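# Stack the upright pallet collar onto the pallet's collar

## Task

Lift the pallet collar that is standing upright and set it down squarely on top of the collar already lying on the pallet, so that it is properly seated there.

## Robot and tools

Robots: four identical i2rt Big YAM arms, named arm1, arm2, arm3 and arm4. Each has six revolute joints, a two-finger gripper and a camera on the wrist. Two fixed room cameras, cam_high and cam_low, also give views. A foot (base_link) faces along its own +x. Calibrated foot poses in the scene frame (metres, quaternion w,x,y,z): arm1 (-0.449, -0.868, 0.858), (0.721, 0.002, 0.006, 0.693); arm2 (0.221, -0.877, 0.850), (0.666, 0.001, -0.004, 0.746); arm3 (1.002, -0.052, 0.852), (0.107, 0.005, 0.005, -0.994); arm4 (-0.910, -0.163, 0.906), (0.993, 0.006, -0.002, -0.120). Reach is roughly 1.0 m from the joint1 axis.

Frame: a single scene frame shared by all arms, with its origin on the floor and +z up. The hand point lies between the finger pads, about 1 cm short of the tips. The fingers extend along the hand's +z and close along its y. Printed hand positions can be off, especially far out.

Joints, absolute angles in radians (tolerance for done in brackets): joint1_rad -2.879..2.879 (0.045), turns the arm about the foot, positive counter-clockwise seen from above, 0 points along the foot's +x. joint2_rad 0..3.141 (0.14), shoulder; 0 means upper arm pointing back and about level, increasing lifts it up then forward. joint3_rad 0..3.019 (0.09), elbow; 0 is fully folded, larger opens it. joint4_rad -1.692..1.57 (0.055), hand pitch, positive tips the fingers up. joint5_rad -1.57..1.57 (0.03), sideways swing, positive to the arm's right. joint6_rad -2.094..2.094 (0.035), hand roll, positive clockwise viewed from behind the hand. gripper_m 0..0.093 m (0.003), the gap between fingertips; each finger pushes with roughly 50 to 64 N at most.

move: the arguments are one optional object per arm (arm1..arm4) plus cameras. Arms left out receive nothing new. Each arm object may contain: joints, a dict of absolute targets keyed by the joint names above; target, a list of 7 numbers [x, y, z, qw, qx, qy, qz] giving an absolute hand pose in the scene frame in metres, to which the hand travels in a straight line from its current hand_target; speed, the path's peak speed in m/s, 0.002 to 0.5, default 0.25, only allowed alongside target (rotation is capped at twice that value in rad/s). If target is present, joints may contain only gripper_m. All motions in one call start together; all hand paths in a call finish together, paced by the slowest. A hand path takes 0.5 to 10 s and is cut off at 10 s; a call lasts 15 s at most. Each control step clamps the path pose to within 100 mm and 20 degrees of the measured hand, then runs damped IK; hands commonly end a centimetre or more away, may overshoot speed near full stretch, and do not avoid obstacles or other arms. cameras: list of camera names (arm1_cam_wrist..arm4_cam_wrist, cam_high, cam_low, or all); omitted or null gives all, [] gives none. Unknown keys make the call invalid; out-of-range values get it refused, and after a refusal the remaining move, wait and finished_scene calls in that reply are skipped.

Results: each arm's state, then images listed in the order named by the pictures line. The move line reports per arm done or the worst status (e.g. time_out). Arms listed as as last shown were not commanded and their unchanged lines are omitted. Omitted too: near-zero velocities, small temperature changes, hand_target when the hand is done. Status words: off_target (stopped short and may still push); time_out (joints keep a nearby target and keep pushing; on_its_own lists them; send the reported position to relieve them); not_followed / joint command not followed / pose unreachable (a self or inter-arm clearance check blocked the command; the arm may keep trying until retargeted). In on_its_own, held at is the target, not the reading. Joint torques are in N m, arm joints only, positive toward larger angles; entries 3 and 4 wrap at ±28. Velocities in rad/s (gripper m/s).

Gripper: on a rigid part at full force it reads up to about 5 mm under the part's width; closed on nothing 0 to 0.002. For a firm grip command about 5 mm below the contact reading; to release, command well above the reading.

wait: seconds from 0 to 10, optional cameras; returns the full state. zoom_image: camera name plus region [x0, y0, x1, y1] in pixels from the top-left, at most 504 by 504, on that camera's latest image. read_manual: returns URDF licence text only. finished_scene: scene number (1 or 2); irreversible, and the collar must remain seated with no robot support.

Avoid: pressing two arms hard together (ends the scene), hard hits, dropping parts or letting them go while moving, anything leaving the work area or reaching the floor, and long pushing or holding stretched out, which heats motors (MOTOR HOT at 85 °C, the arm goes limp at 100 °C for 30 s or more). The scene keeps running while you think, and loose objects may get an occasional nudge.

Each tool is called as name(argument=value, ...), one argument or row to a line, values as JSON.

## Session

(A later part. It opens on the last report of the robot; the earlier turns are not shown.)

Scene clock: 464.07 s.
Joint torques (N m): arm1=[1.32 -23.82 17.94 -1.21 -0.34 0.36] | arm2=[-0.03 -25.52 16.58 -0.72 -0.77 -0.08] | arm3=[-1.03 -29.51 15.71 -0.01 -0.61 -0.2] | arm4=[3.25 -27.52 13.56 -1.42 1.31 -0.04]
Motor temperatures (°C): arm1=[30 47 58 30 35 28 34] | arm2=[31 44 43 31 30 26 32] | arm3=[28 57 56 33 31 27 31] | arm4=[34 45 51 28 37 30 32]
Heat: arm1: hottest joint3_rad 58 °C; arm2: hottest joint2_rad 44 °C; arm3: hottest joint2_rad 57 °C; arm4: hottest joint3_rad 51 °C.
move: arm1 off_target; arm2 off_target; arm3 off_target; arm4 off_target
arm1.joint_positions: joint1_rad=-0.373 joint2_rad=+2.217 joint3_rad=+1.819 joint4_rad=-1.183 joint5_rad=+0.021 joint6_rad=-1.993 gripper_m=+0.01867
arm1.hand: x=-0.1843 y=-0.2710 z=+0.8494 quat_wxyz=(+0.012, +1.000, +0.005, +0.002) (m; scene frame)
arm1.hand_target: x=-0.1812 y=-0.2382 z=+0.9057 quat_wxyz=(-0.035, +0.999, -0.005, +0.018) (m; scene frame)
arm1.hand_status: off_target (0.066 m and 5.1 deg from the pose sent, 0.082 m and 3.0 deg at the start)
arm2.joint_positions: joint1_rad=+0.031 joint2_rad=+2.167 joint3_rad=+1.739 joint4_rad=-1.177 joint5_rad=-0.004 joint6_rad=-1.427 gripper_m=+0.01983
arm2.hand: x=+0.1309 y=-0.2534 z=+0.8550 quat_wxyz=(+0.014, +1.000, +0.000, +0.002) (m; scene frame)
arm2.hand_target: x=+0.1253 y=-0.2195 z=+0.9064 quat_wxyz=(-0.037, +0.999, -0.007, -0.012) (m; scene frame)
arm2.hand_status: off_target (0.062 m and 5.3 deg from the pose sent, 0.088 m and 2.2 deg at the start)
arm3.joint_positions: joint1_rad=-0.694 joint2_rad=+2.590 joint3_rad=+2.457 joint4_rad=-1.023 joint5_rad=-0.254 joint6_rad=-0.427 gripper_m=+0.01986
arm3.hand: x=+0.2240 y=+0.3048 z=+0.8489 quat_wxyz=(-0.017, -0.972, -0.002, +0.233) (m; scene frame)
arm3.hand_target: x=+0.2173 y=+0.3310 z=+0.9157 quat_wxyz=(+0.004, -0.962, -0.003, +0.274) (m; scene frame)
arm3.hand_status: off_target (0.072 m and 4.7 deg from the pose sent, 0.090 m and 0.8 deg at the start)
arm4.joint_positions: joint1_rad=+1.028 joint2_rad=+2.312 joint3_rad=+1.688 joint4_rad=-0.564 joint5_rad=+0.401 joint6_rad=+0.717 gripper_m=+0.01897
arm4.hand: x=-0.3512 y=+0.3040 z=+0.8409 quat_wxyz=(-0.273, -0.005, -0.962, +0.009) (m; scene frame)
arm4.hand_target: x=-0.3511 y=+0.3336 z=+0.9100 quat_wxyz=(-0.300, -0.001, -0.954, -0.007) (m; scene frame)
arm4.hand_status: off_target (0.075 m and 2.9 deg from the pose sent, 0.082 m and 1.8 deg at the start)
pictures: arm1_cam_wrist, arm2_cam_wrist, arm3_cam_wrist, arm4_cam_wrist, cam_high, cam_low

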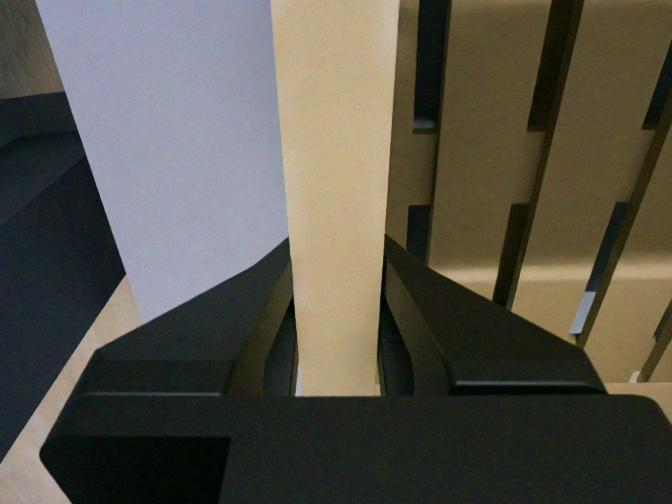

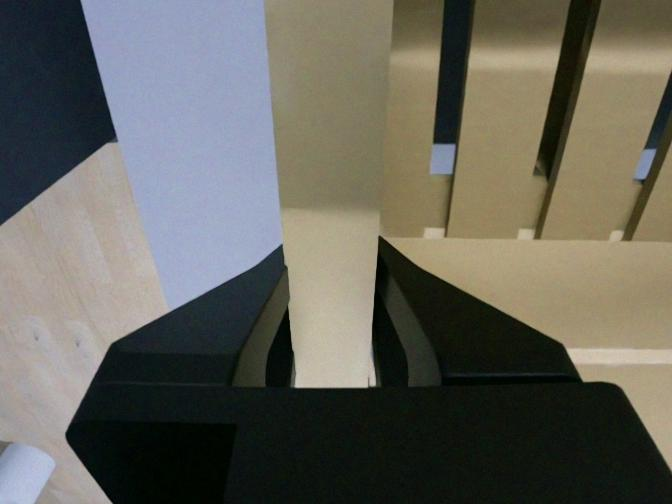

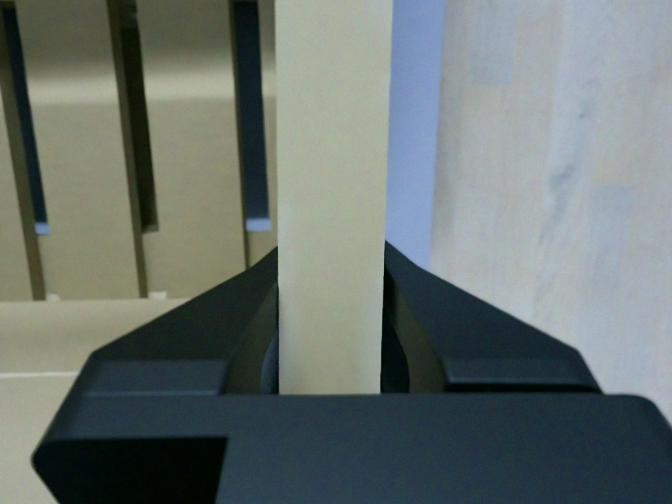

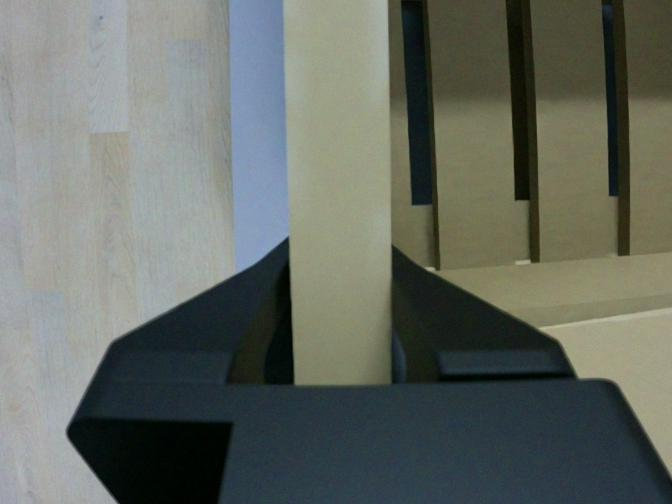

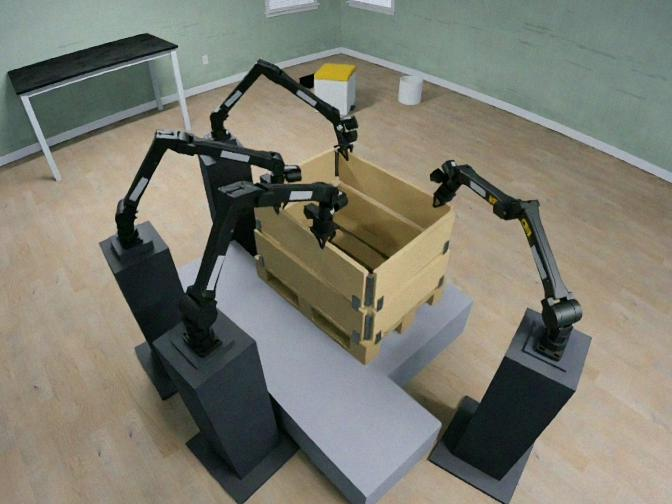

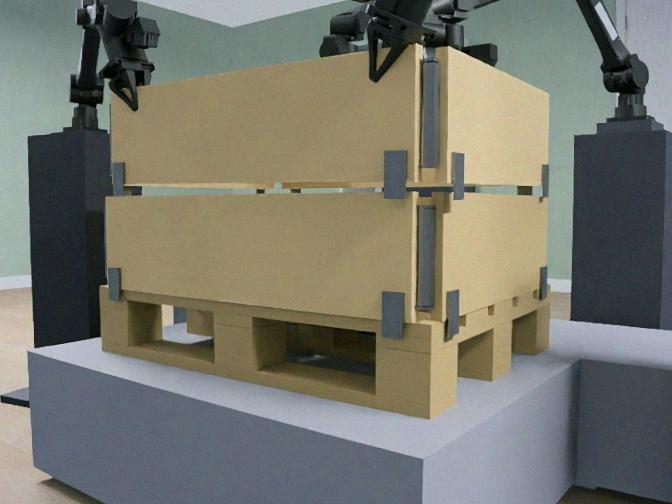

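move(
  arm1={"target":[-0.173,-0.245,0.865,-0.02,1,-0.005,0.012],"speed":0.03},
  arm2={"target":[0.134,-0.229,0.865,-0.02,1,-0.005,-0.011],"speed":0.03},
  arm3={"target":[0.226,0.325,0.865,0,0.964,0.0,-0.268],"speed":0.03},
  arm4={"target":[-0.344,0.325,0.86,0.295,0.0,0.957,0],"speed":0.03},
  cameras=["cam_high","cam_low"],
)

zoom_image(
  camera="cam_low",
  region=[80, 20, 580, 360],
)

zoom_image(
  camera="cam_high",
  region=[240, 140, 480, 370],
)

Scene clock: 473.23 s.
Joint torques (N m): arm1=[0.03 -20.54 15.39 0.31 -0.37 0.2] | arm2=[-0.91 -23.18 11.49 0.85 -0.87 -0.22] | arm3=[-0.85 -28.51 8.99 1.32 -0.39 -0.15] | arm4=[1.61 -23.36 12.04 0.8 0.99 -0.2]
move: arm1 off_target; arm2 off_target; arm3 off_target; arm4 off_target
arm1.joint_positions: joint1_rad=-0.373 joint2_rad=+2.220 joint3_rad=+1.819 joint4_rad=-1.180 joint5_rad=+0.023 joint6_rad=-1.993 gripper_m=+0.01867
arm1.hand: x=-0.1839 y=-0.2708 z=+0.8477 quat_wxyz=(+0.012, +1.000, +0.005, +0.003) (m; scene frame)
arm1.hand_target: x=-0.1737 y=-0.2474 z=+0.8661 quat_wxyz=(-0.019, +1.000, -0.005, +0.012) (m; scene frame)
arm1.hand_status: off_target (0.033 m and 4.0 deg from the pose sent, 0.032 m and 4.0 deg at the start)
arm2.joint_positions: joint1_rad=+0.031 joint2_rad=+2.169 joint3_rad=+1.739 joint4_rad=-1.174 joint5_rad=-0.004 joint6_rad=-1.425 gripper_m=+0.01983
arm2.hand: x=+0.1308 y=-0.2530 z=+0.8536 quat_wxyz=(+0.013, +1.000, -0.001, +0.002) (m; scene frame)
arm2.hand_target: x=+0.1347 y=-0.2328 z=+0.8656 quat_wxyz=(-0.014, +1.000, -0.006, -0.010) (m; scene frame)
arm2.hand_status: off_target (0.027 m and 4.1 deg from the pose sent, 0.027 m and 4.2 deg at the start)
arm3.joint_positions: joint1_rad=-0.694 joint2_rad=+2.563 joint3_rad=+2.380 joint4_rad=-0.936 joint5_rad=-0.258 joint6_rad=-0.421 gripper_m=+0.01984
arm3.hand: x=+0.2227 y=+0.3047 z=+0.8433 quat_wxyz=(-0.011, -0.968, -0.002, +0.250) (m; scene frame)
arm3.hand_target: x=+0.2276 y=+0.3241 z=+0.8641 quat_wxyz=(-0.002, -0.964, +0.003, +0.264) (m; scene frame)
arm3.hand_status: off_target (0.030 m and 2.5 deg from the pose sent, 0.026 m and 4.5 deg at the start)
arm4.joint_positions: joint1_rad=+1.031 joint2_rad=+2.324 joint3_rad=+1.688 joint4_rad=-0.553 joint5_rad=+0.404 joint6_rad=+0.722 gripper_m=+0.01900
arm4.hand: x=-0.3523 y=+0.3050 z=+0.8332 quat_wxyz=(-0.273, -0.006, -0.962, +0.010) (m; scene frame)
arm4.hand_target: x=-0.3450 y=+0.3242 z=+0.8604 quat_wxyz=(-0.294, -0.001, -0.956, +0.000) (m; scene frame)
arm4.hand_status: off_target (0.034 m and 2.9 deg from the pose sent, 0.029 m and 2.9 deg at the start)
pictures: cam_high, cam_low

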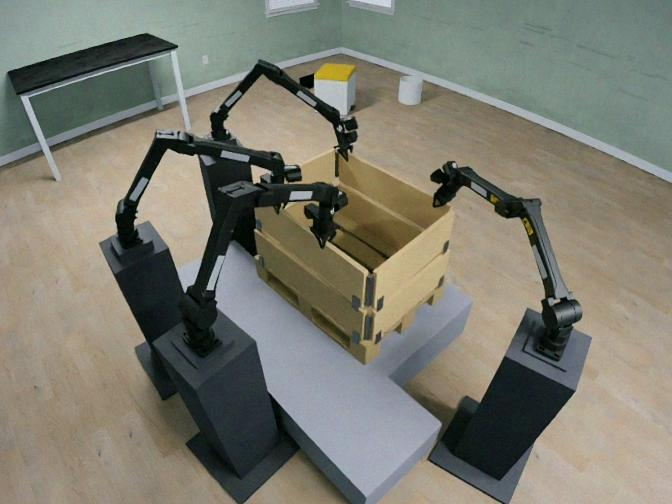

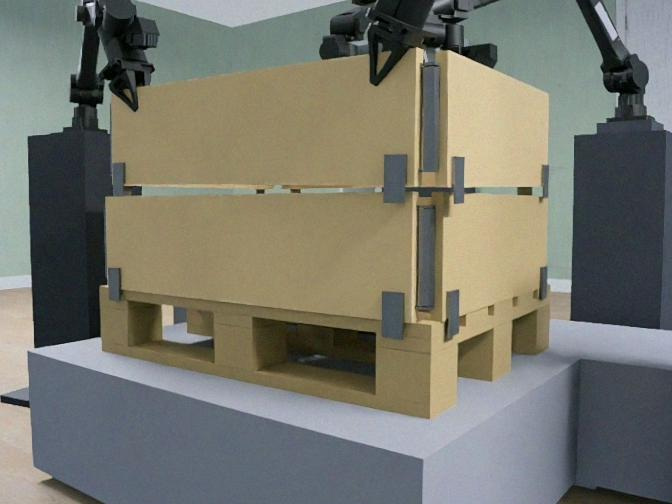

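Scaled by 1.008 from the camera's 672x504 image, which has a finer 960x720 frame.

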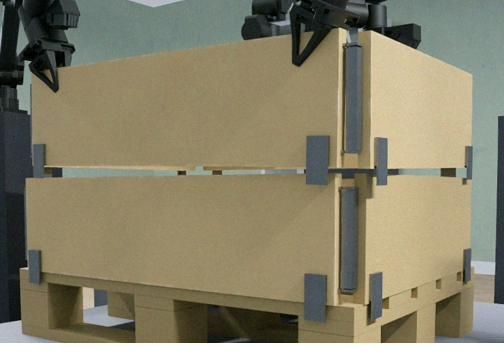

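Scaled by 2.100 from the camera's 672x504 image, which has a finer 960x720 frame.

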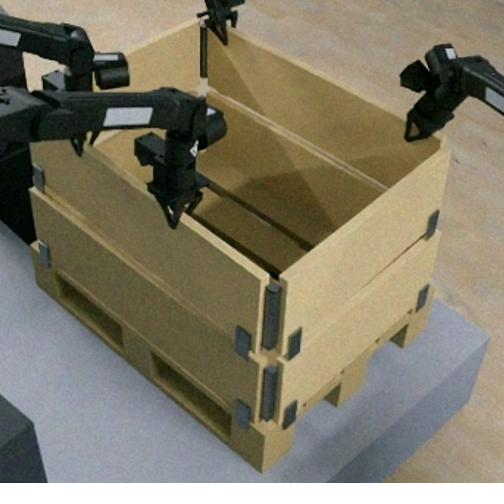

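move(
  arm1={"target":[-0.173,-0.255,0.82,-0.01,1,-0.005,0.012],"speed":0.03},
  arm2={"target":[0.137,-0.24,0.82,-0.01,1,-0.005,-0.011],"speed":0.03},
  arm3={"target":[0.230,0.318,0.82,0,0.964,0.0,-0.265],"speed":0.03},
  arm4={"target":[-0.342,0.318,0.82,0.291,0.0,0.957,0],"speed":0.03},
  cameras=["cam_high","cam_low","arm1_cam_wrist","arm3_cam_wrist"],
)

zoom_image(
  camera="cam_low",
  region=[80, 20, 580, 360],
)

zoom_image(
  camera="cam_high",
  region=[240, 140, 480, 370],
)

Scene clock: 480.07 s.
Joint torques (N m): arm1=[-0.26 -17.67 10.37 2.55 -0.18 0.13] | arm2=[-0.85 -19.14 8.47 2.48 -0.74 -0.26] | arm3=[-0.09 -24.47 8.13 1.89 -0.11 -0.25] | arm4=[0.62 -19.96 10.91 2.02 0.45 -0.32]
move: arm1 off_target; arm2 off_target; arm3 off_target; arm4 off_target
arm1.joint_positions: joint1_rad=-0.373 joint2_rad=+2.222 joint3_rad=+1.819 joint4_rad=-1.163 joint5_rad=+0.023 joint6_rad=-1.990 gripper_m=+0.01866
arm1.hand: x=-0.1824 y=-0.2673 z=+0.8462 quat_wxyz=(+0.005, +1.000, +0.004, +0.006) (m; scene frame)
arm1.hand_target: x=-0.1749 y=-0.2588 z=+0.8209 quat_wxyz=(-0.005, +1.000, -0.005, +0.009) (m; scene frame)
arm1.hand_status: off_target (0.030 m and 2.1 deg from the pose sent, 0.034 m and 3.0 deg at the start)
arm2.joint_positions: joint1_rad=+0.028 joint2_rad=+2.158 joint3_rad=+1.707 joint4_rad=-1.123 joint5_rad=-0.012 joint6_rad=-1.425 gripper_m=+0.01971
arm2.hand: x=+0.1313 y=-0.2519 z=+0.8493 quat_wxyz=(-0.001, +1.000, -0.002, -0.004) (m; scene frame)
arm2.hand_target: x=+0.1369 y=-0.2423 z=+0.8211 quat_wxyz=(-0.009, +1.000, -0.005, -0.011) (m; scene frame)
arm2.hand_status: off_target (0.032 m and 1.4 deg from the pose sent, 0.037 m and 3.1 deg at the start)
arm3.joint_positions: joint1_rad=-0.696 joint2_rad=+2.535 joint3_rad=+2.301 joint4_rad=-0.844 joint5_rad=-0.266 joint6_rad=-0.412 gripper_m=+0.01981
arm3.hand: x=+0.2224 y=+0.3053 z=+0.8396 quat_wxyz=(-0.006, -0.963, +0.000, +0.270) (m; scene frame)
arm3.hand_target: x=+0.2303 y=+0.3165 z=+0.8201 quat_wxyz=(-0.003, -0.964, +0.000, +0.265) (m; scene frame)
arm3.hand_status: off_target (0.025 m and 0.9 deg from the pose sent, 0.028 m and 2.2 deg at the start)
arm4.joint_positions: joint1_rad=+1.031 joint2_rad=+2.334 joint3_rad=+1.688 joint4_rad=-0.531 joint5_rad=+0.410 joint6_rad=+0.723 gripper_m=+0.01899
arm4.hand: x=-0.3501 y=+0.3062 z=+0.8285 quat_wxyz=(-0.279, -0.009, -0.960, +0.008) (m; scene frame)
arm4.hand_target: x=-0.3442 y=+0.3155 z=+0.8191 quat_wxyz=(-0.287, +0.001, -0.958, +0.004) (m; scene frame)
arm4.hand_status: off_target (0.017 m and 2.0 deg from the pose sent, 0.021 m and 2.5 deg at the start)
pictures: arm1_cam_wrist, arm3_cam_wrist, cam_high, cam_low

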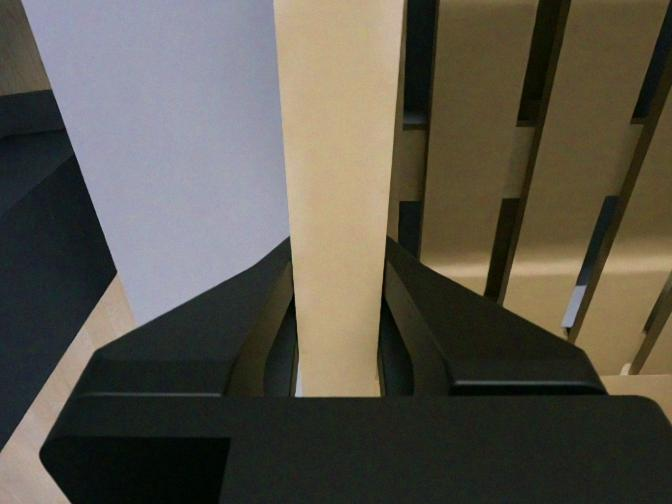

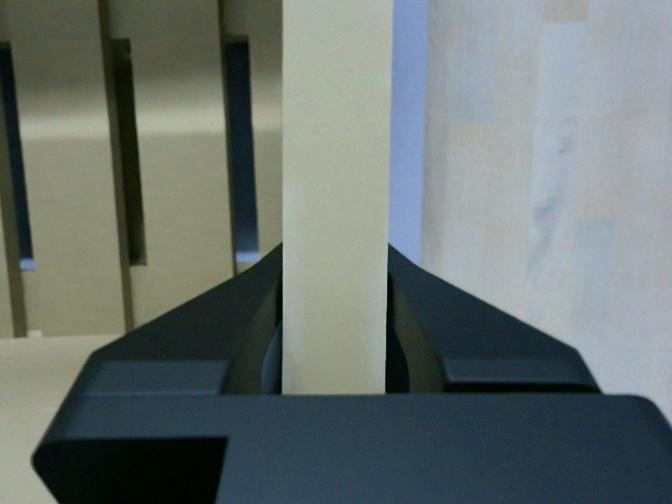

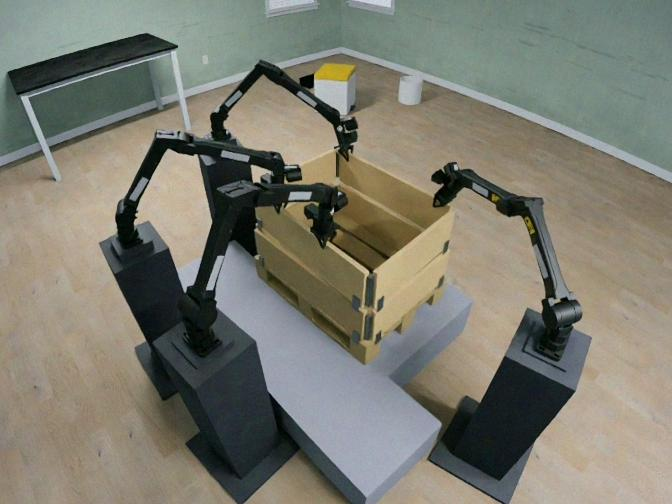

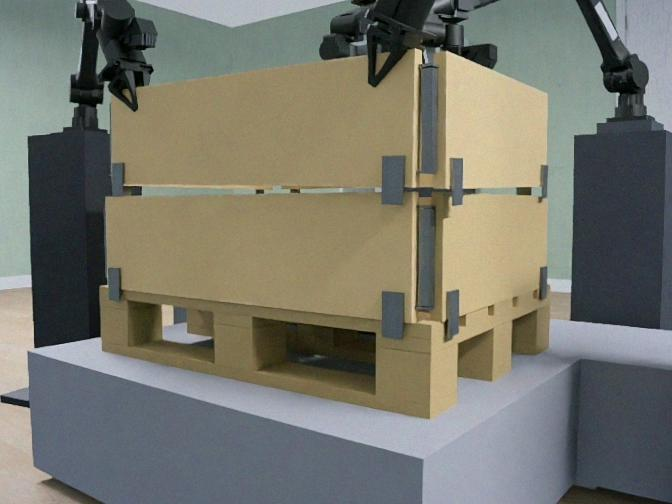

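Scaled by 1.008 from the camera's 672x504 image, which has a finer 960x720 frame.

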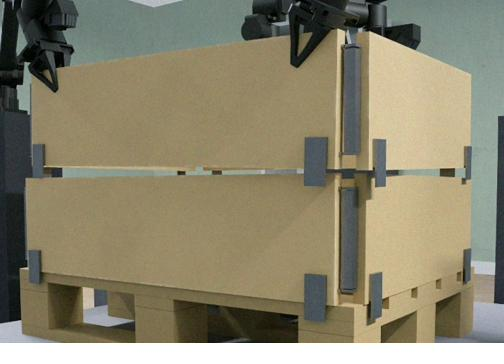

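Scaled by 2.100 from the camera's 672x504 image, which has a finer 960x720 frame.

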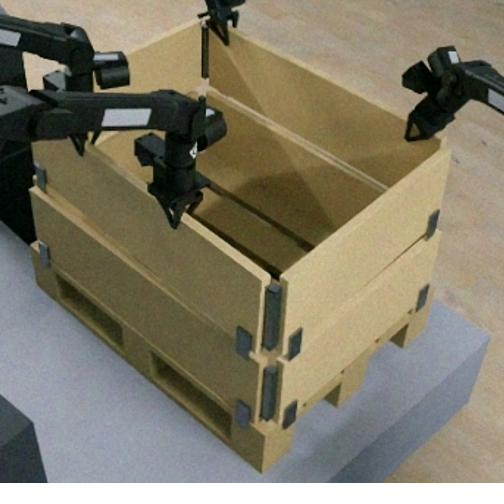

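move(
  arm1={"target":[-0.175,-0.26,0.775,0,1,-0.002,0.008],"speed":0.03},
  arm2={"target":[0.135,-0.245,0.775,0,1,-0.003,-0.008],"speed":0.03},
  arm3={"target":[0.226,0.312,0.78,0,0.964,0.0,-0.265],"speed":0.03},
  arm4={"target":[-0.345,0.313,0.78,0.287,0.0,0.957,0],"speed":0.03},
  cameras=["cam_high","cam_low"],
)

zoom_image(
  camera="cam_low",
  region=[80, 20, 580, 360],
)

zoom_image(
  camera="cam_high",
  region=[240, 140, 480, 370],
)

Scene clock: 487.93 s.
Joint torques (N m): arm1=[-0.32 -16.15 9.09 2.58 0.04 0.06] | arm2=[-0.15 -16.21 8.35 2.04 -0.28 -0.25] | arm3=[0.62 -20.66 7.87 2.95 -0.33 -0.2] | arm4=[0.21 -17.44 9.01 2.82 0.28 -0.43]
move: arm1 off_target; arm2 off_target; arm3 off_target; arm4 off_target
arm1.joint_positions: joint1_rad=-0.373 joint2_rad=+2.255 joint3_rad=+1.805 joint4_rad=-1.093 joint5_rad=+0.012 joint6_rad=-1.987 gripper_m=+0.01863
arm1.hand: x=-0.1817 y=-0.2605 z=+0.8202 quat_wxyz=(-0.008, +1.000, +0.002, +0.006) (m; scene frame)
arm1.hand_target: x=-0.1774 y=-0.2626 z=+0.7767 quat_wxyz=(-0.001, +1.000, -0.003, +0.005) (m; scene frame)
arm1.hand_status: off_target (0.046 m and 1.0 deg from the pose sent, 0.072 m and 0.9 deg at the start)
arm2.joint_positions: joint1_rad=+0.024 joint2_rad=+2.178 joint3_rad=+1.677 joint4_rad=-1.043 joint5_rad=-0.018 joint6_rad=-1.424 gripper_m=+0.01957
arm2.hand: x=+0.1324 y=-0.2477 z=+0.8270 quat_wxyz=(-0.015, +1.000, -0.005, -0.009) (m; scene frame)
arm2.hand_target: x=+0.1356 y=-0.2494 z=+0.7773 quat_wxyz=(+0.000, +1.000, -0.004, -0.008) (m; scene frame)
arm2.hand_status: off_target (0.052 m and 1.8 deg from the pose sent, 0.075 m and 0.5 deg at the start)
arm3.joint_positions: joint1_rad=-0.696 joint2_rad=+2.524 joint3_rad=+2.265 joint4_rad=-0.799 joint5_rad=-0.246 joint6_rad=-0.409 gripper_m=+0.01980
arm3.hand: x=+0.2237 y=+0.3080 z=+0.8352 quat_wxyz=(+0.006, -0.962, +0.002, +0.274) (m; scene frame)
arm3.hand_target: x=+0.2306 y=+0.3105 z=+0.7817 quat_wxyz=(+0.002, -0.965, +0.000, +0.263) (m; scene frame)
arm3.hand_status: off_target (0.055 m and 1.3 deg from the pose sent, 0.060 m and 0.9 deg at the start)
arm4.joint_positions: joint1_rad=+1.034 joint2_rad=+2.350 joint3_rad=+1.686 joint4_rad=-0.476 joint5_rad=+0.407 joint6_rad=+0.735 gripper_m=+0.01894
arm4.hand: x=-0.3462 y=+0.3133 z=+0.8214 quat_wxyz=(-0.290, -0.017, -0.957, -0.008) (m; scene frame)
arm4.hand_target: x=-0.3474 y=+0.3108 z=+0.7818 quat_wxyz=(-0.287, +0.000, -0.958, +0.000) (m; scene frame)
arm4.hand_status: off_target (0.041 m and 2.2 deg from the pose sent, 0.049 m and 1.7 deg at the start)
pictures: cam_high, cam_low

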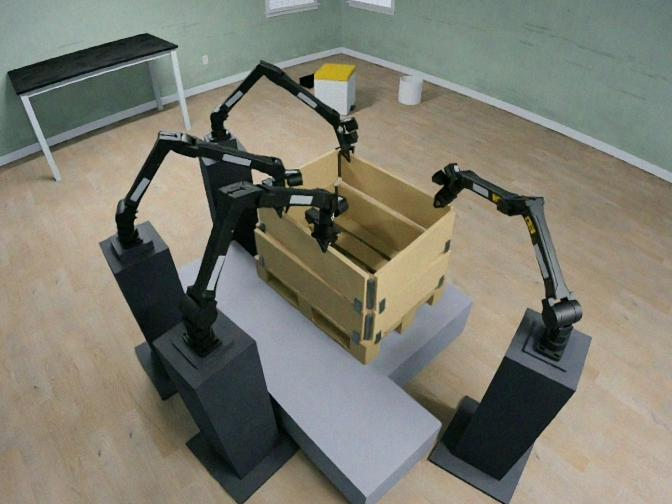

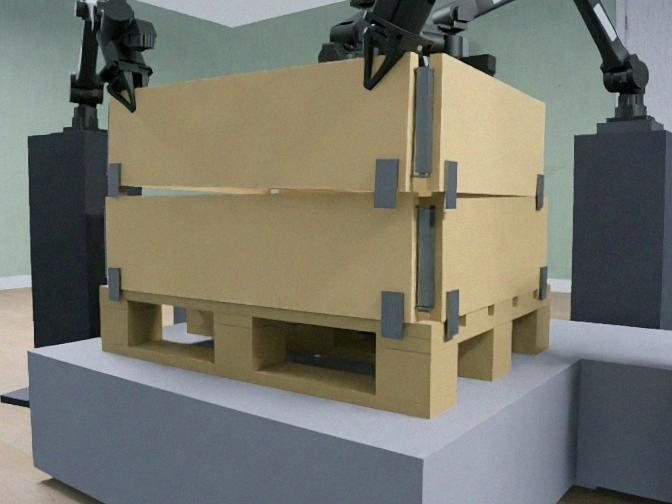

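Scaled by 1.008 from the camera's 672x504 image, which has a finer 960x720 frame.

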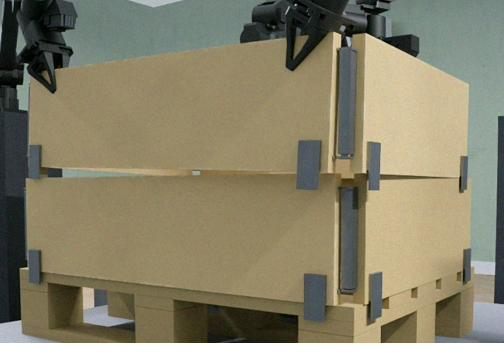

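Scaled by 2.100 from the camera's 672x504 image, which has a finer 960x720 frame.

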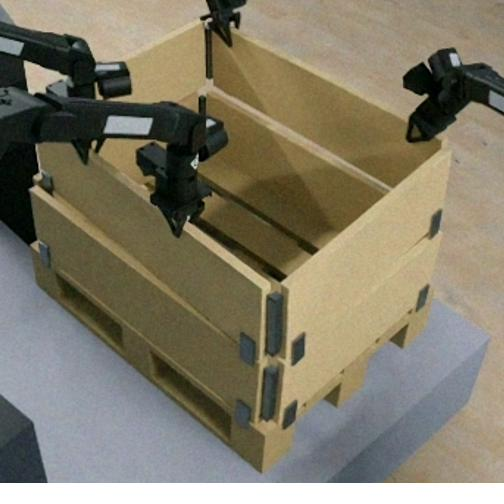

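move(
  cameras=["arm1_cam_wrist","arm2_cam_wrist","arm3_cam_wrist","arm4_cam_wrist"],
)

zoom_image(
  camera="arm2_cam_wrist",
  region=[200, 0, 460, 250],
)

zoom_image(
  camera="arm1_cam_wrist",
  region=[200, 0, 460, 250],
)

Scene clock: 494.73 s.
Joint torques (N m): arm1=[-0.38 -16.09 9.06 2.56 0.04 0.06] | arm2=[-0.15 -16.15 8.35 2.03 -0.28 -0.25] | arm3=[0.62 -20.6 7.88 2.96 -0.32 -0.2] | arm4=[0.03 -17.61 9.02 2.85 0.27 -0.43]
Motor temperatures (°C): arm1=[30 46 56 30 34 28 34] | arm2=[31 42 41 31 30 26 32] | arm3=[28 53 53 33 30 27 32] | arm4=[34 44 53 28 35 30 32]
Heat: arm1: hottest joint3_rad 56 °C; arm2: hottest joint2_rad 42 °C; arm3: hottest joint2_rad 53 °C; arm4: hottest joint3_rad 53 °C.
Joint velocities: within noise
arm1.joint_positions: joint1_rad=-0.373 joint2_rad=+2.255 joint3_rad=+1.805 joint4_rad=-1.093 joint5_rad=+0.012 joint6_rad=-1.987 gripper_m=+0.01863
arm1.joint_status: not commanded
arm1.hand: x=-0.1817 y=-0.2605 z=+0.8202 quat_wxyz=(-0.008, +1.000, +0.002, +0.006) (m; scene frame)
arm1.hand_target: x=-0.1774 y=-0.2626 z=+0.7767 quat_wxyz=(-0.001, +1.000, -0.003, +0.005) (m; scene frame)
arm1.hand_status: off_target (0.046 m and 1.0 deg from the pose sent, 0.072 m and 0.9 deg at the start)
arm2.joint_positions: joint1_rad=+0.024 joint2_rad=+2.178 joint3_rad=+1.677 joint4_rad=-1.043 joint5_rad=-0.018 joint6_rad=-1.424 gripper_m=+0.01957
arm2.joint_status: not commanded
arm2.hand: x=+0.1324 y=-0.2477 z=+0.8270 quat_wxyz=(-0.015, +1.000, -0.005, -0.009) (m; scene frame)
arm2.hand_target: x=+0.1356 y=-0.2494 z=+0.7773 quat_wxyz=(+0.000, +1.000, -0.004, -0.008) (m; scene frame)
arm2.hand_status: off_target (0.052 m and 1.8 deg from the pose sent, 0.075 m and 0.5 deg at the start)
arm3.joint_positions: joint1_rad=-0.696 joint2_rad=+2.524 joint3_rad=+2.265 joint4_rad=-0.799 joint5_rad=-0.246 joint6_rad=-0.409 gripper_m=+0.01980
arm3.joint_status: not commanded
arm3.hand: x=+0.2237 y=+0.3080 z=+0.8352 quat_wxyz=(+0.006, -0.962, +0.002, +0.274) (m; scene frame)
arm3.hand_target: x=+0.2306 y=+0.3105 z=+0.7817 quat_wxyz=(+0.002, -0.965, +0.000, +0.263) (m; scene frame)
arm3.hand_status: off_target (0.055 m and 1.3 deg from the pose sent, 0.060 m and 0.9 deg at the start)
arm4.joint_positions: joint1_rad=+1.034 joint2_rad=+2.350 joint3_rad=+1.686 joint4_rad=-0.476 joint5_rad=+0.407 joint6_rad=+0.735 gripper_m=+0.01894
arm4.joint_status: not commanded
arm4.hand: x=-0.3464 y=+0.3132 z=+0.8212 quat_wxyz=(-0.290, -0.017, -0.957, -0.008) (m; scene frame)
arm4.hand_target: x=-0.3475 y=+0.3107 z=+0.7816 quat_wxyz=(-0.287, +0.000, -0.958, +0.001) (m; scene frame)
arm4.hand_status: off_target (0.041 m and 2.2 deg from the pose sent, 0.049 m and 1.7 deg at the start)
pictures: arm1_cam_wrist, arm2_cam_wrist, arm3_cam_wrist, arm4_cam_wrist
Images, in order (width x height): arm1_cam_wrist 672x504, arm2_cam_wrist 672x504, arm3_cam_wrist 672x504, arm4_cam_wrist 672x504.

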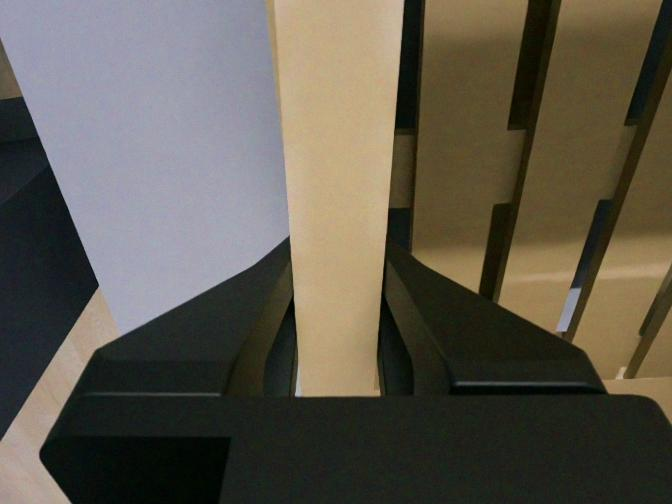

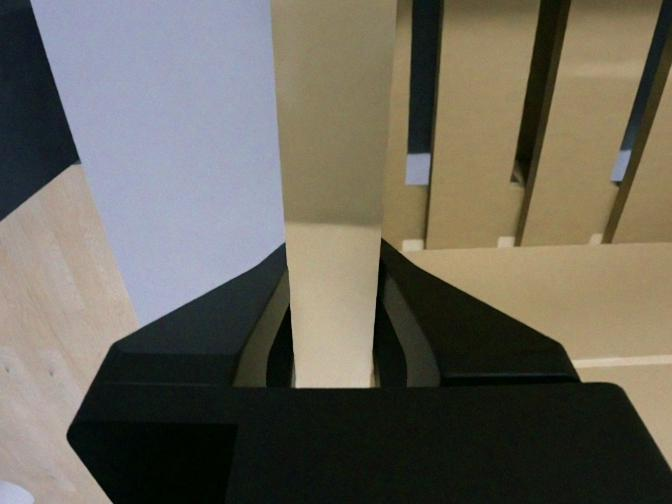

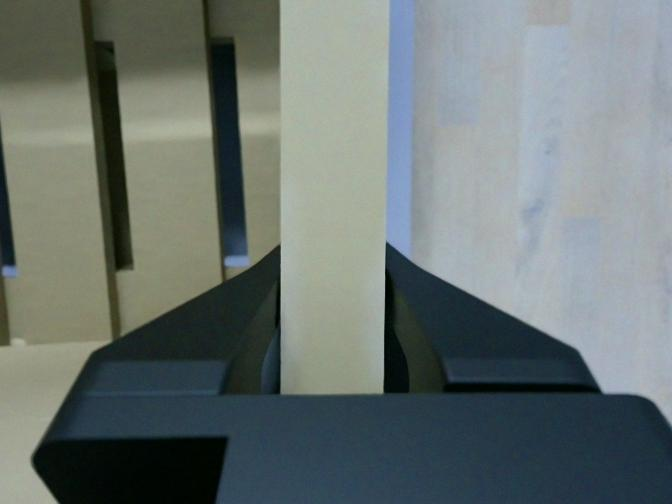

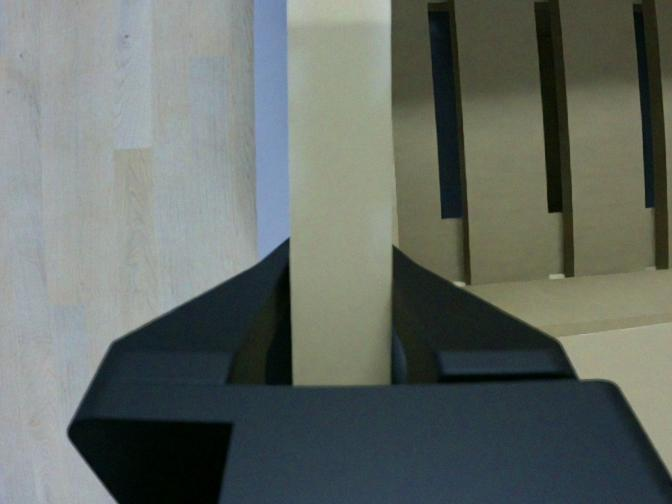

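Scaled by 1.938 from the camera's 672x504 image, which has a finer 960x720 frame.

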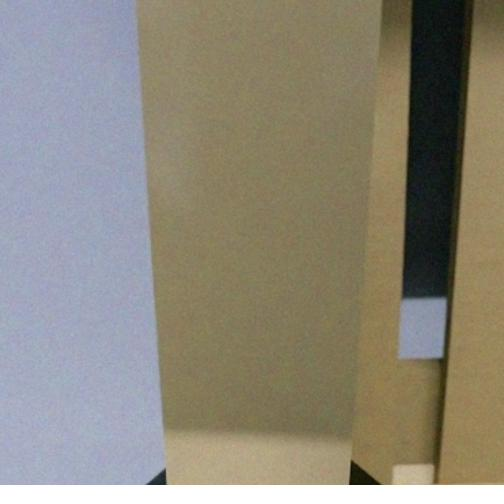

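Scaled by 1.938 from the camera's 672x504 image, which has a finer 960x720 frame.

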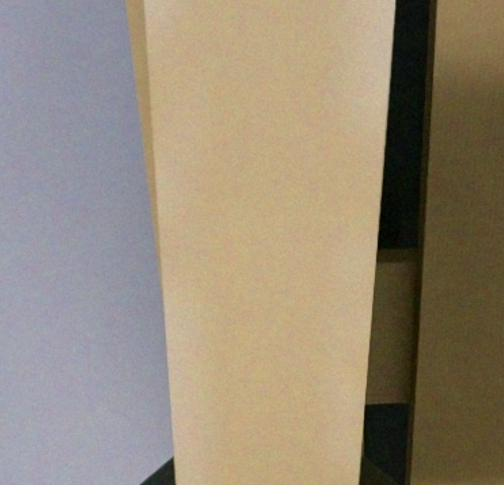

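move(
  arm1={"target":[-0.18,-0.262,0.905,-0.02,1,0.004,0.008],"speed":0.06},
  arm2={"target":[0.132,-0.245,0.905,-0.02,1,0.002,-0.008],"speed":0.06},
  arm3={"target":[0.226,0.312,0.90,0,0.964,0.0,-0.265],"speed":0.06},
  arm4={"target":[-0.345,0.313,0.90,0.287,0.0,0.957,0],"speed":0.06},
  cameras=["cam_low"],
)

move(
  arm1={"target":[-0.18,-0.293,0.905,-0.01,1,0.0,0.008],"speed":0.06},
  arm2={"target":[0.132,-0.260,0.905,-0.01,1,0.0,-0.008],"speed":0.06},
  arm3={"target":[0.222,0.300,0.90,0,0.964,0.0,-0.265],"speed":0.06},
  arm4={"target":[-0.345,0.280,0.90,0.287,0.0,0.957,0],"speed":0.06},
)

zoom_image(
  camera="cam_low",
  region=[80, 20, 580, 360],
)

zoom_image(
  camera="cam_high",
  region=[240, 140, 480, 370],
)

Scene clock: 510.57 s.
Joint torques (N m): arm1=[-0.09 -28.81 12.38 -2.51 -0.21 -0.03] | arm2=[0.03 -29.27 13.07 -2.84 -0.2 -0.28] | arm3=[0.21 -29.68 14.06 -1.13 -0.5 -0.2] | arm4=[0.85 -29.16 10.81 -1.89 0.84 -0.32]
move: arm1 off_target; arm2 off_target; arm3 off_target; arm4 off_target
arm1.joint_positions: joint1_rad=-0.373 joint2_rad=+2.241 joint3_rad=+1.805 joint4_rad=-1.137 joint5_rad=+0.015 joint6_rad=-1.993 gripper_m=+0.01863
arm1.hand: x=-0.1846 y=-0.2687 z=+0.8292 quat_wxyz=(+0.007, +1.000, +0.005, +0.001) (m; scene frame)
arm1.hand_target: x=-0.1785 y=-0.2607 z=+0.9016 quat_wxyz=(-0.025, +1.000, +0.005, +0.014) (m; scene frame)
arm1.hand_status: off_target (0.076 m and 3.2 deg from the pose sent, 0.085 m and 1.5 deg at the start)
arm2.joint_positions: joint1_rad=+0.027 joint2_rad=+2.164 joint3_rad=+1.684 joint4_rad=-1.094 joint5_rad=-0.013 joint6_rad=-1.425 gripper_m=+0.01957
arm2.hand: x=+0.1323 y=-0.2552 z=+0.8380 quat_wxyz=(-0.001, +1.000, -0.003, -0.004) (m; scene frame)
arm2.hand_target: x=+0.1319 y=-0.2432 z=+0.9027 quat_wxyz=(-0.029, +1.000, +0.001, -0.009) (m; scene frame)
arm2.hand_status: off_target (0.068 m and 2.3 deg from the pose sent, 0.078 m and 1.0 deg at the start)
arm3.joint_positions: joint1_rad=-0.694 joint2_rad=+2.524 joint3_rad=+2.303 joint4_rad=-0.883 joint5_rad=-0.246 joint6_rad=-0.416 gripper_m=+0.01980
arm3.hand: x=+0.2283 y=+0.3033 z=+0.8443 quat_wxyz=(-0.003, -0.967, +0.001, +0.254) (m; scene frame)
arm3.hand_target: x=+0.2242 y=+0.3129 z=+0.9007 quat_wxyz=(+0.005, -0.962, -0.004, +0.272) (m; scene frame)
arm3.hand_status: off_target (0.056 m and 1.3 deg from the pose sent, 0.065 m and 1.3 deg at the start)
arm4.joint_positions: joint1_rad=+1.025 joint2_rad=+2.334 joint3_rad=+1.687 joint4_rad=-0.519 joint5_rad=+0.390 joint6_rad=+0.722 gripper_m=+0.01889
arm4.hand: x=-0.3474 y=+0.3071 z=+0.8283 quat_wxyz=(-0.277, -0.010, -0.961, -0.002) (m; scene frame)
arm4.hand_target: x=-0.3427 y=+0.3155 z=+0.8976 quat_wxyz=(-0.292, -0.001, -0.956, -0.007) (m; scene frame)
arm4.hand_status: off_target (0.072 m and 1.7 deg from the pose sent, 0.079 m and 2.2 deg at the start)
pictures: cam_low

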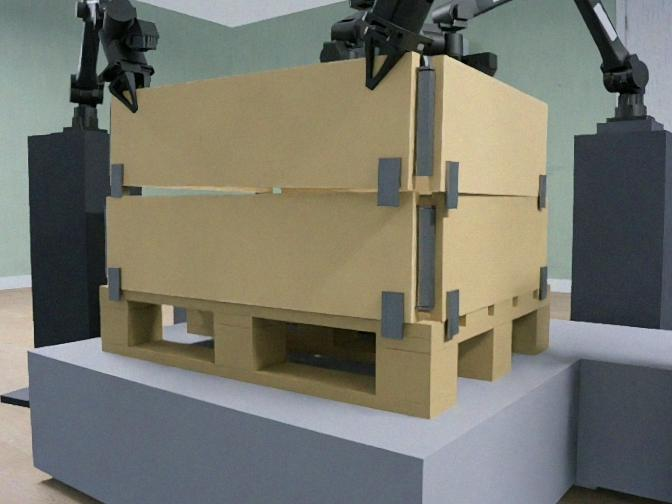

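Scene clock: 511.67 s.
Joint torques (N m): arm1=[-1.2 -30.39 7.88 -2.81 -0.13 0.01] | arm2=[-0.26 -30.45 10.09 -2.78 -0.37 -0.23] | arm3=[1.03 -29.92 13 -1.16 -0.32 0.02] | arm4=[-1.03 -30.39 6 -0.59 1.13 -0.43]
move: arm1 off_target; arm2 off_target; arm3 off_target; arm4 off_target
arm1.joint_positions: joint1_rad=-0.376 joint2_rad=+2.212 joint3_rad=+1.755 joint4_rad=-1.117 joint5_rad=+0.015 joint6_rad=-2.003 gripper_m=+0.01862
arm1.hand: x=-0.1875 y=-0.2795 z=+0.8305 quat_wxyz=(+0.007, +1.000, +0.009, +0.001) (m; scene frame)
arm1.hand_target: x=-0.1801 y=-0.2916 z=+0.8988 quat_wxyz=(-0.010, +1.000, +0.000, +0.008) (m; scene frame)
arm1.hand_status: off_target (0.076 m and 2.4 deg from the pose sent, 0.080 m and 2.2 deg at the start)
arm2.joint_positions: joint1_rad=+0.033 joint2_rad=+2.158 joint3_rad=+1.682 joint4_rad=-1.117 joint5_rad=-0.013 joint6_rad=-1.428 gripper_m=+0.01984
arm2.hand: x=+0.1290 y=-0.2610 z=+0.8411 quat_wxyz=(+0.008, +1.000, +0.002, -0.003) (m; scene frame)
arm2.hand_target: x=+0.1318 y=-0.2604 z=+0.9017 quat_wxyz=(-0.010, +1.000, +0.001, -0.008) (m; scene frame)
arm2.hand_status: off_target (0.064 m and 2.2 deg from the pose sent, 0.067 m and 1.2 deg at the start)
arm3.joint_positions: joint1_rad=-0.687 joint2_rad=+2.524 joint3_rad=+2.305 joint4_rad=-0.888 joint5_rad=-0.244 joint6_rad=-0.418 gripper_m=+0.01980
arm3.hand: x=+0.2266 y=+0.2983 z=+0.8444 quat_wxyz=(-0.004, -0.968, -0.003, +0.253) (m; scene frame)
arm3.hand_target: x=+0.2220 y=+0.2997 z=+0.8989 quat_wxyz=(+0.001, -0.964, -0.001, +0.266) (m; scene frame)
arm3.hand_status: off_target (0.056 m and 1.6 deg from the pose sent, 0.056 m and 1.3 deg at the start)
arm4.joint_positions: joint1_rad=+1.010 joint2_rad=+2.307 joint3_rad=+1.650 joint4_rad=-0.513 joint5_rad=+0.372 joint6_rad=+0.702 gripper_m=+0.01889
arm4.hand: x=-0.3488 y=+0.2943 z=+0.8318 quat_wxyz=(-0.269, -0.005, -0.963, -0.003) (m; scene frame)
arm4.hand_target: x=-0.3429 y=+0.2815 z=+0.8950 quat_wxyz=(-0.288, -0.001, -0.958, +0.001) (m; scene frame)
arm4.hand_status: off_target (0.070 m and 2.2 deg from the pose sent, 0.077 m and 1.7 deg at the start)
pictures: arm1_cam_wrist, arm2_cam_wrist, arm3_cam_wrist, arm4_cam_wrist, cam_high, cam_low

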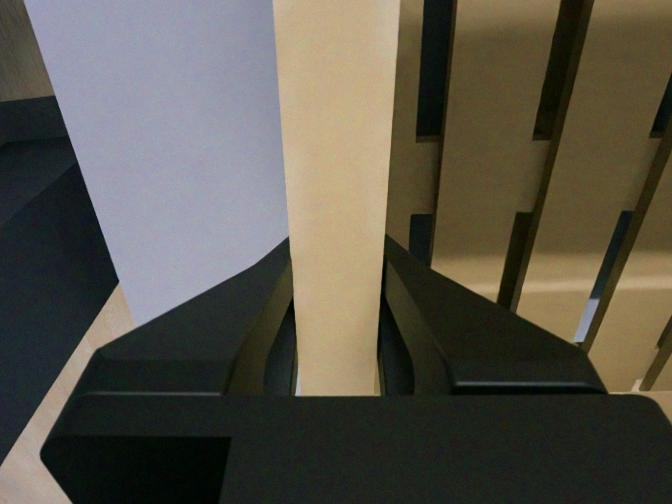

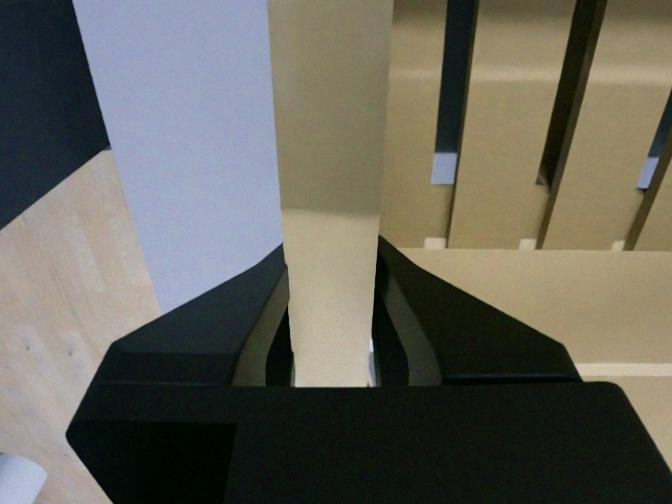

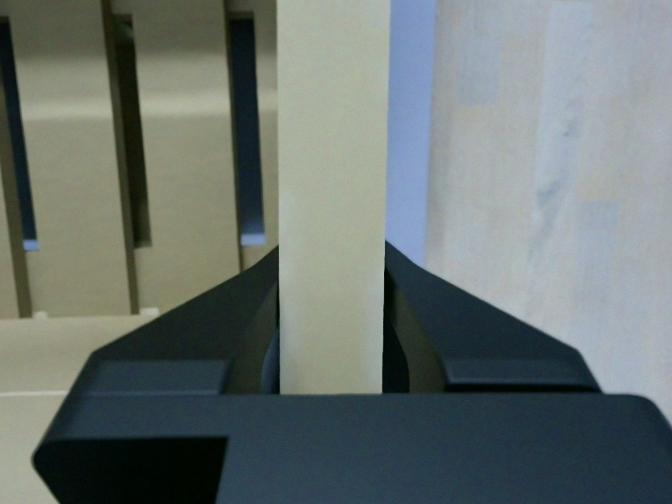

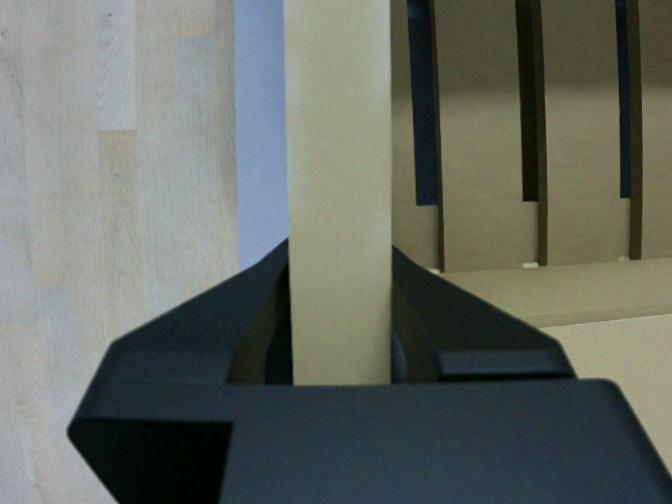

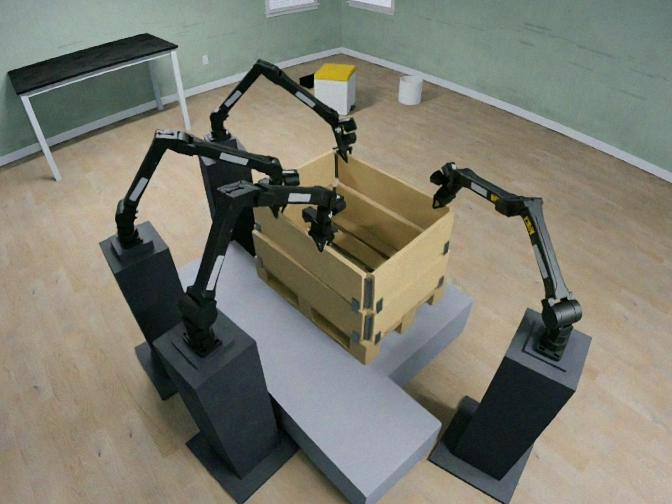

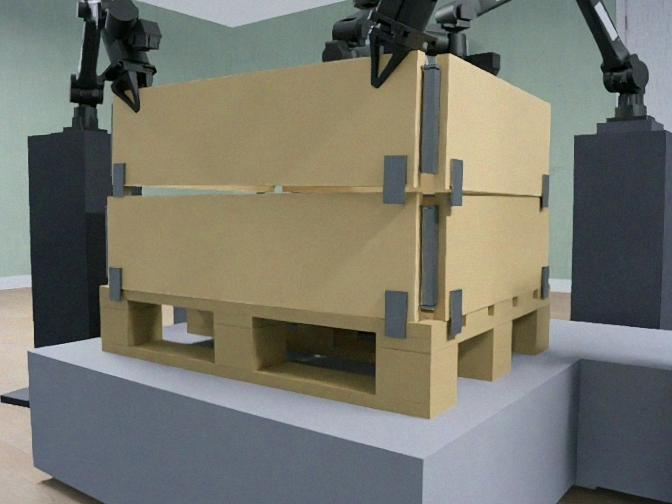

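Scaled by 1.008 from the camera's 672x504 image, which has a finer 960x720 frame.

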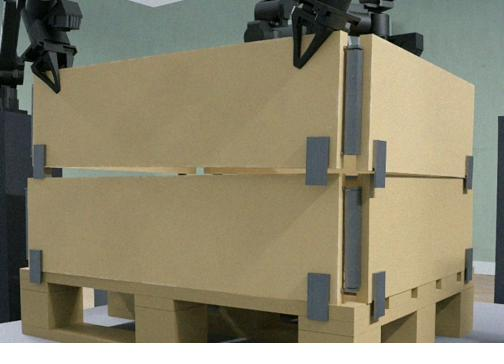

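Scaled by 2.100 from the camera's 672x504 image, which has a finer 960x720 frame.

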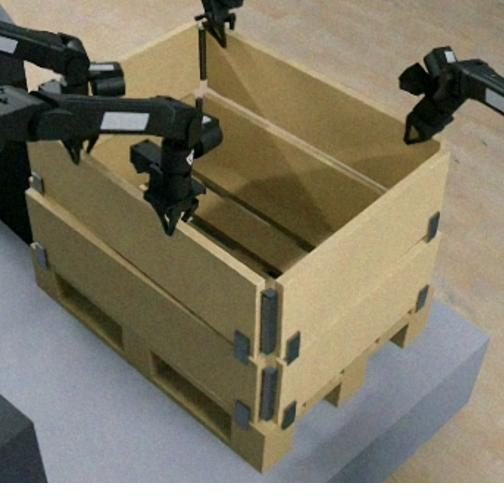

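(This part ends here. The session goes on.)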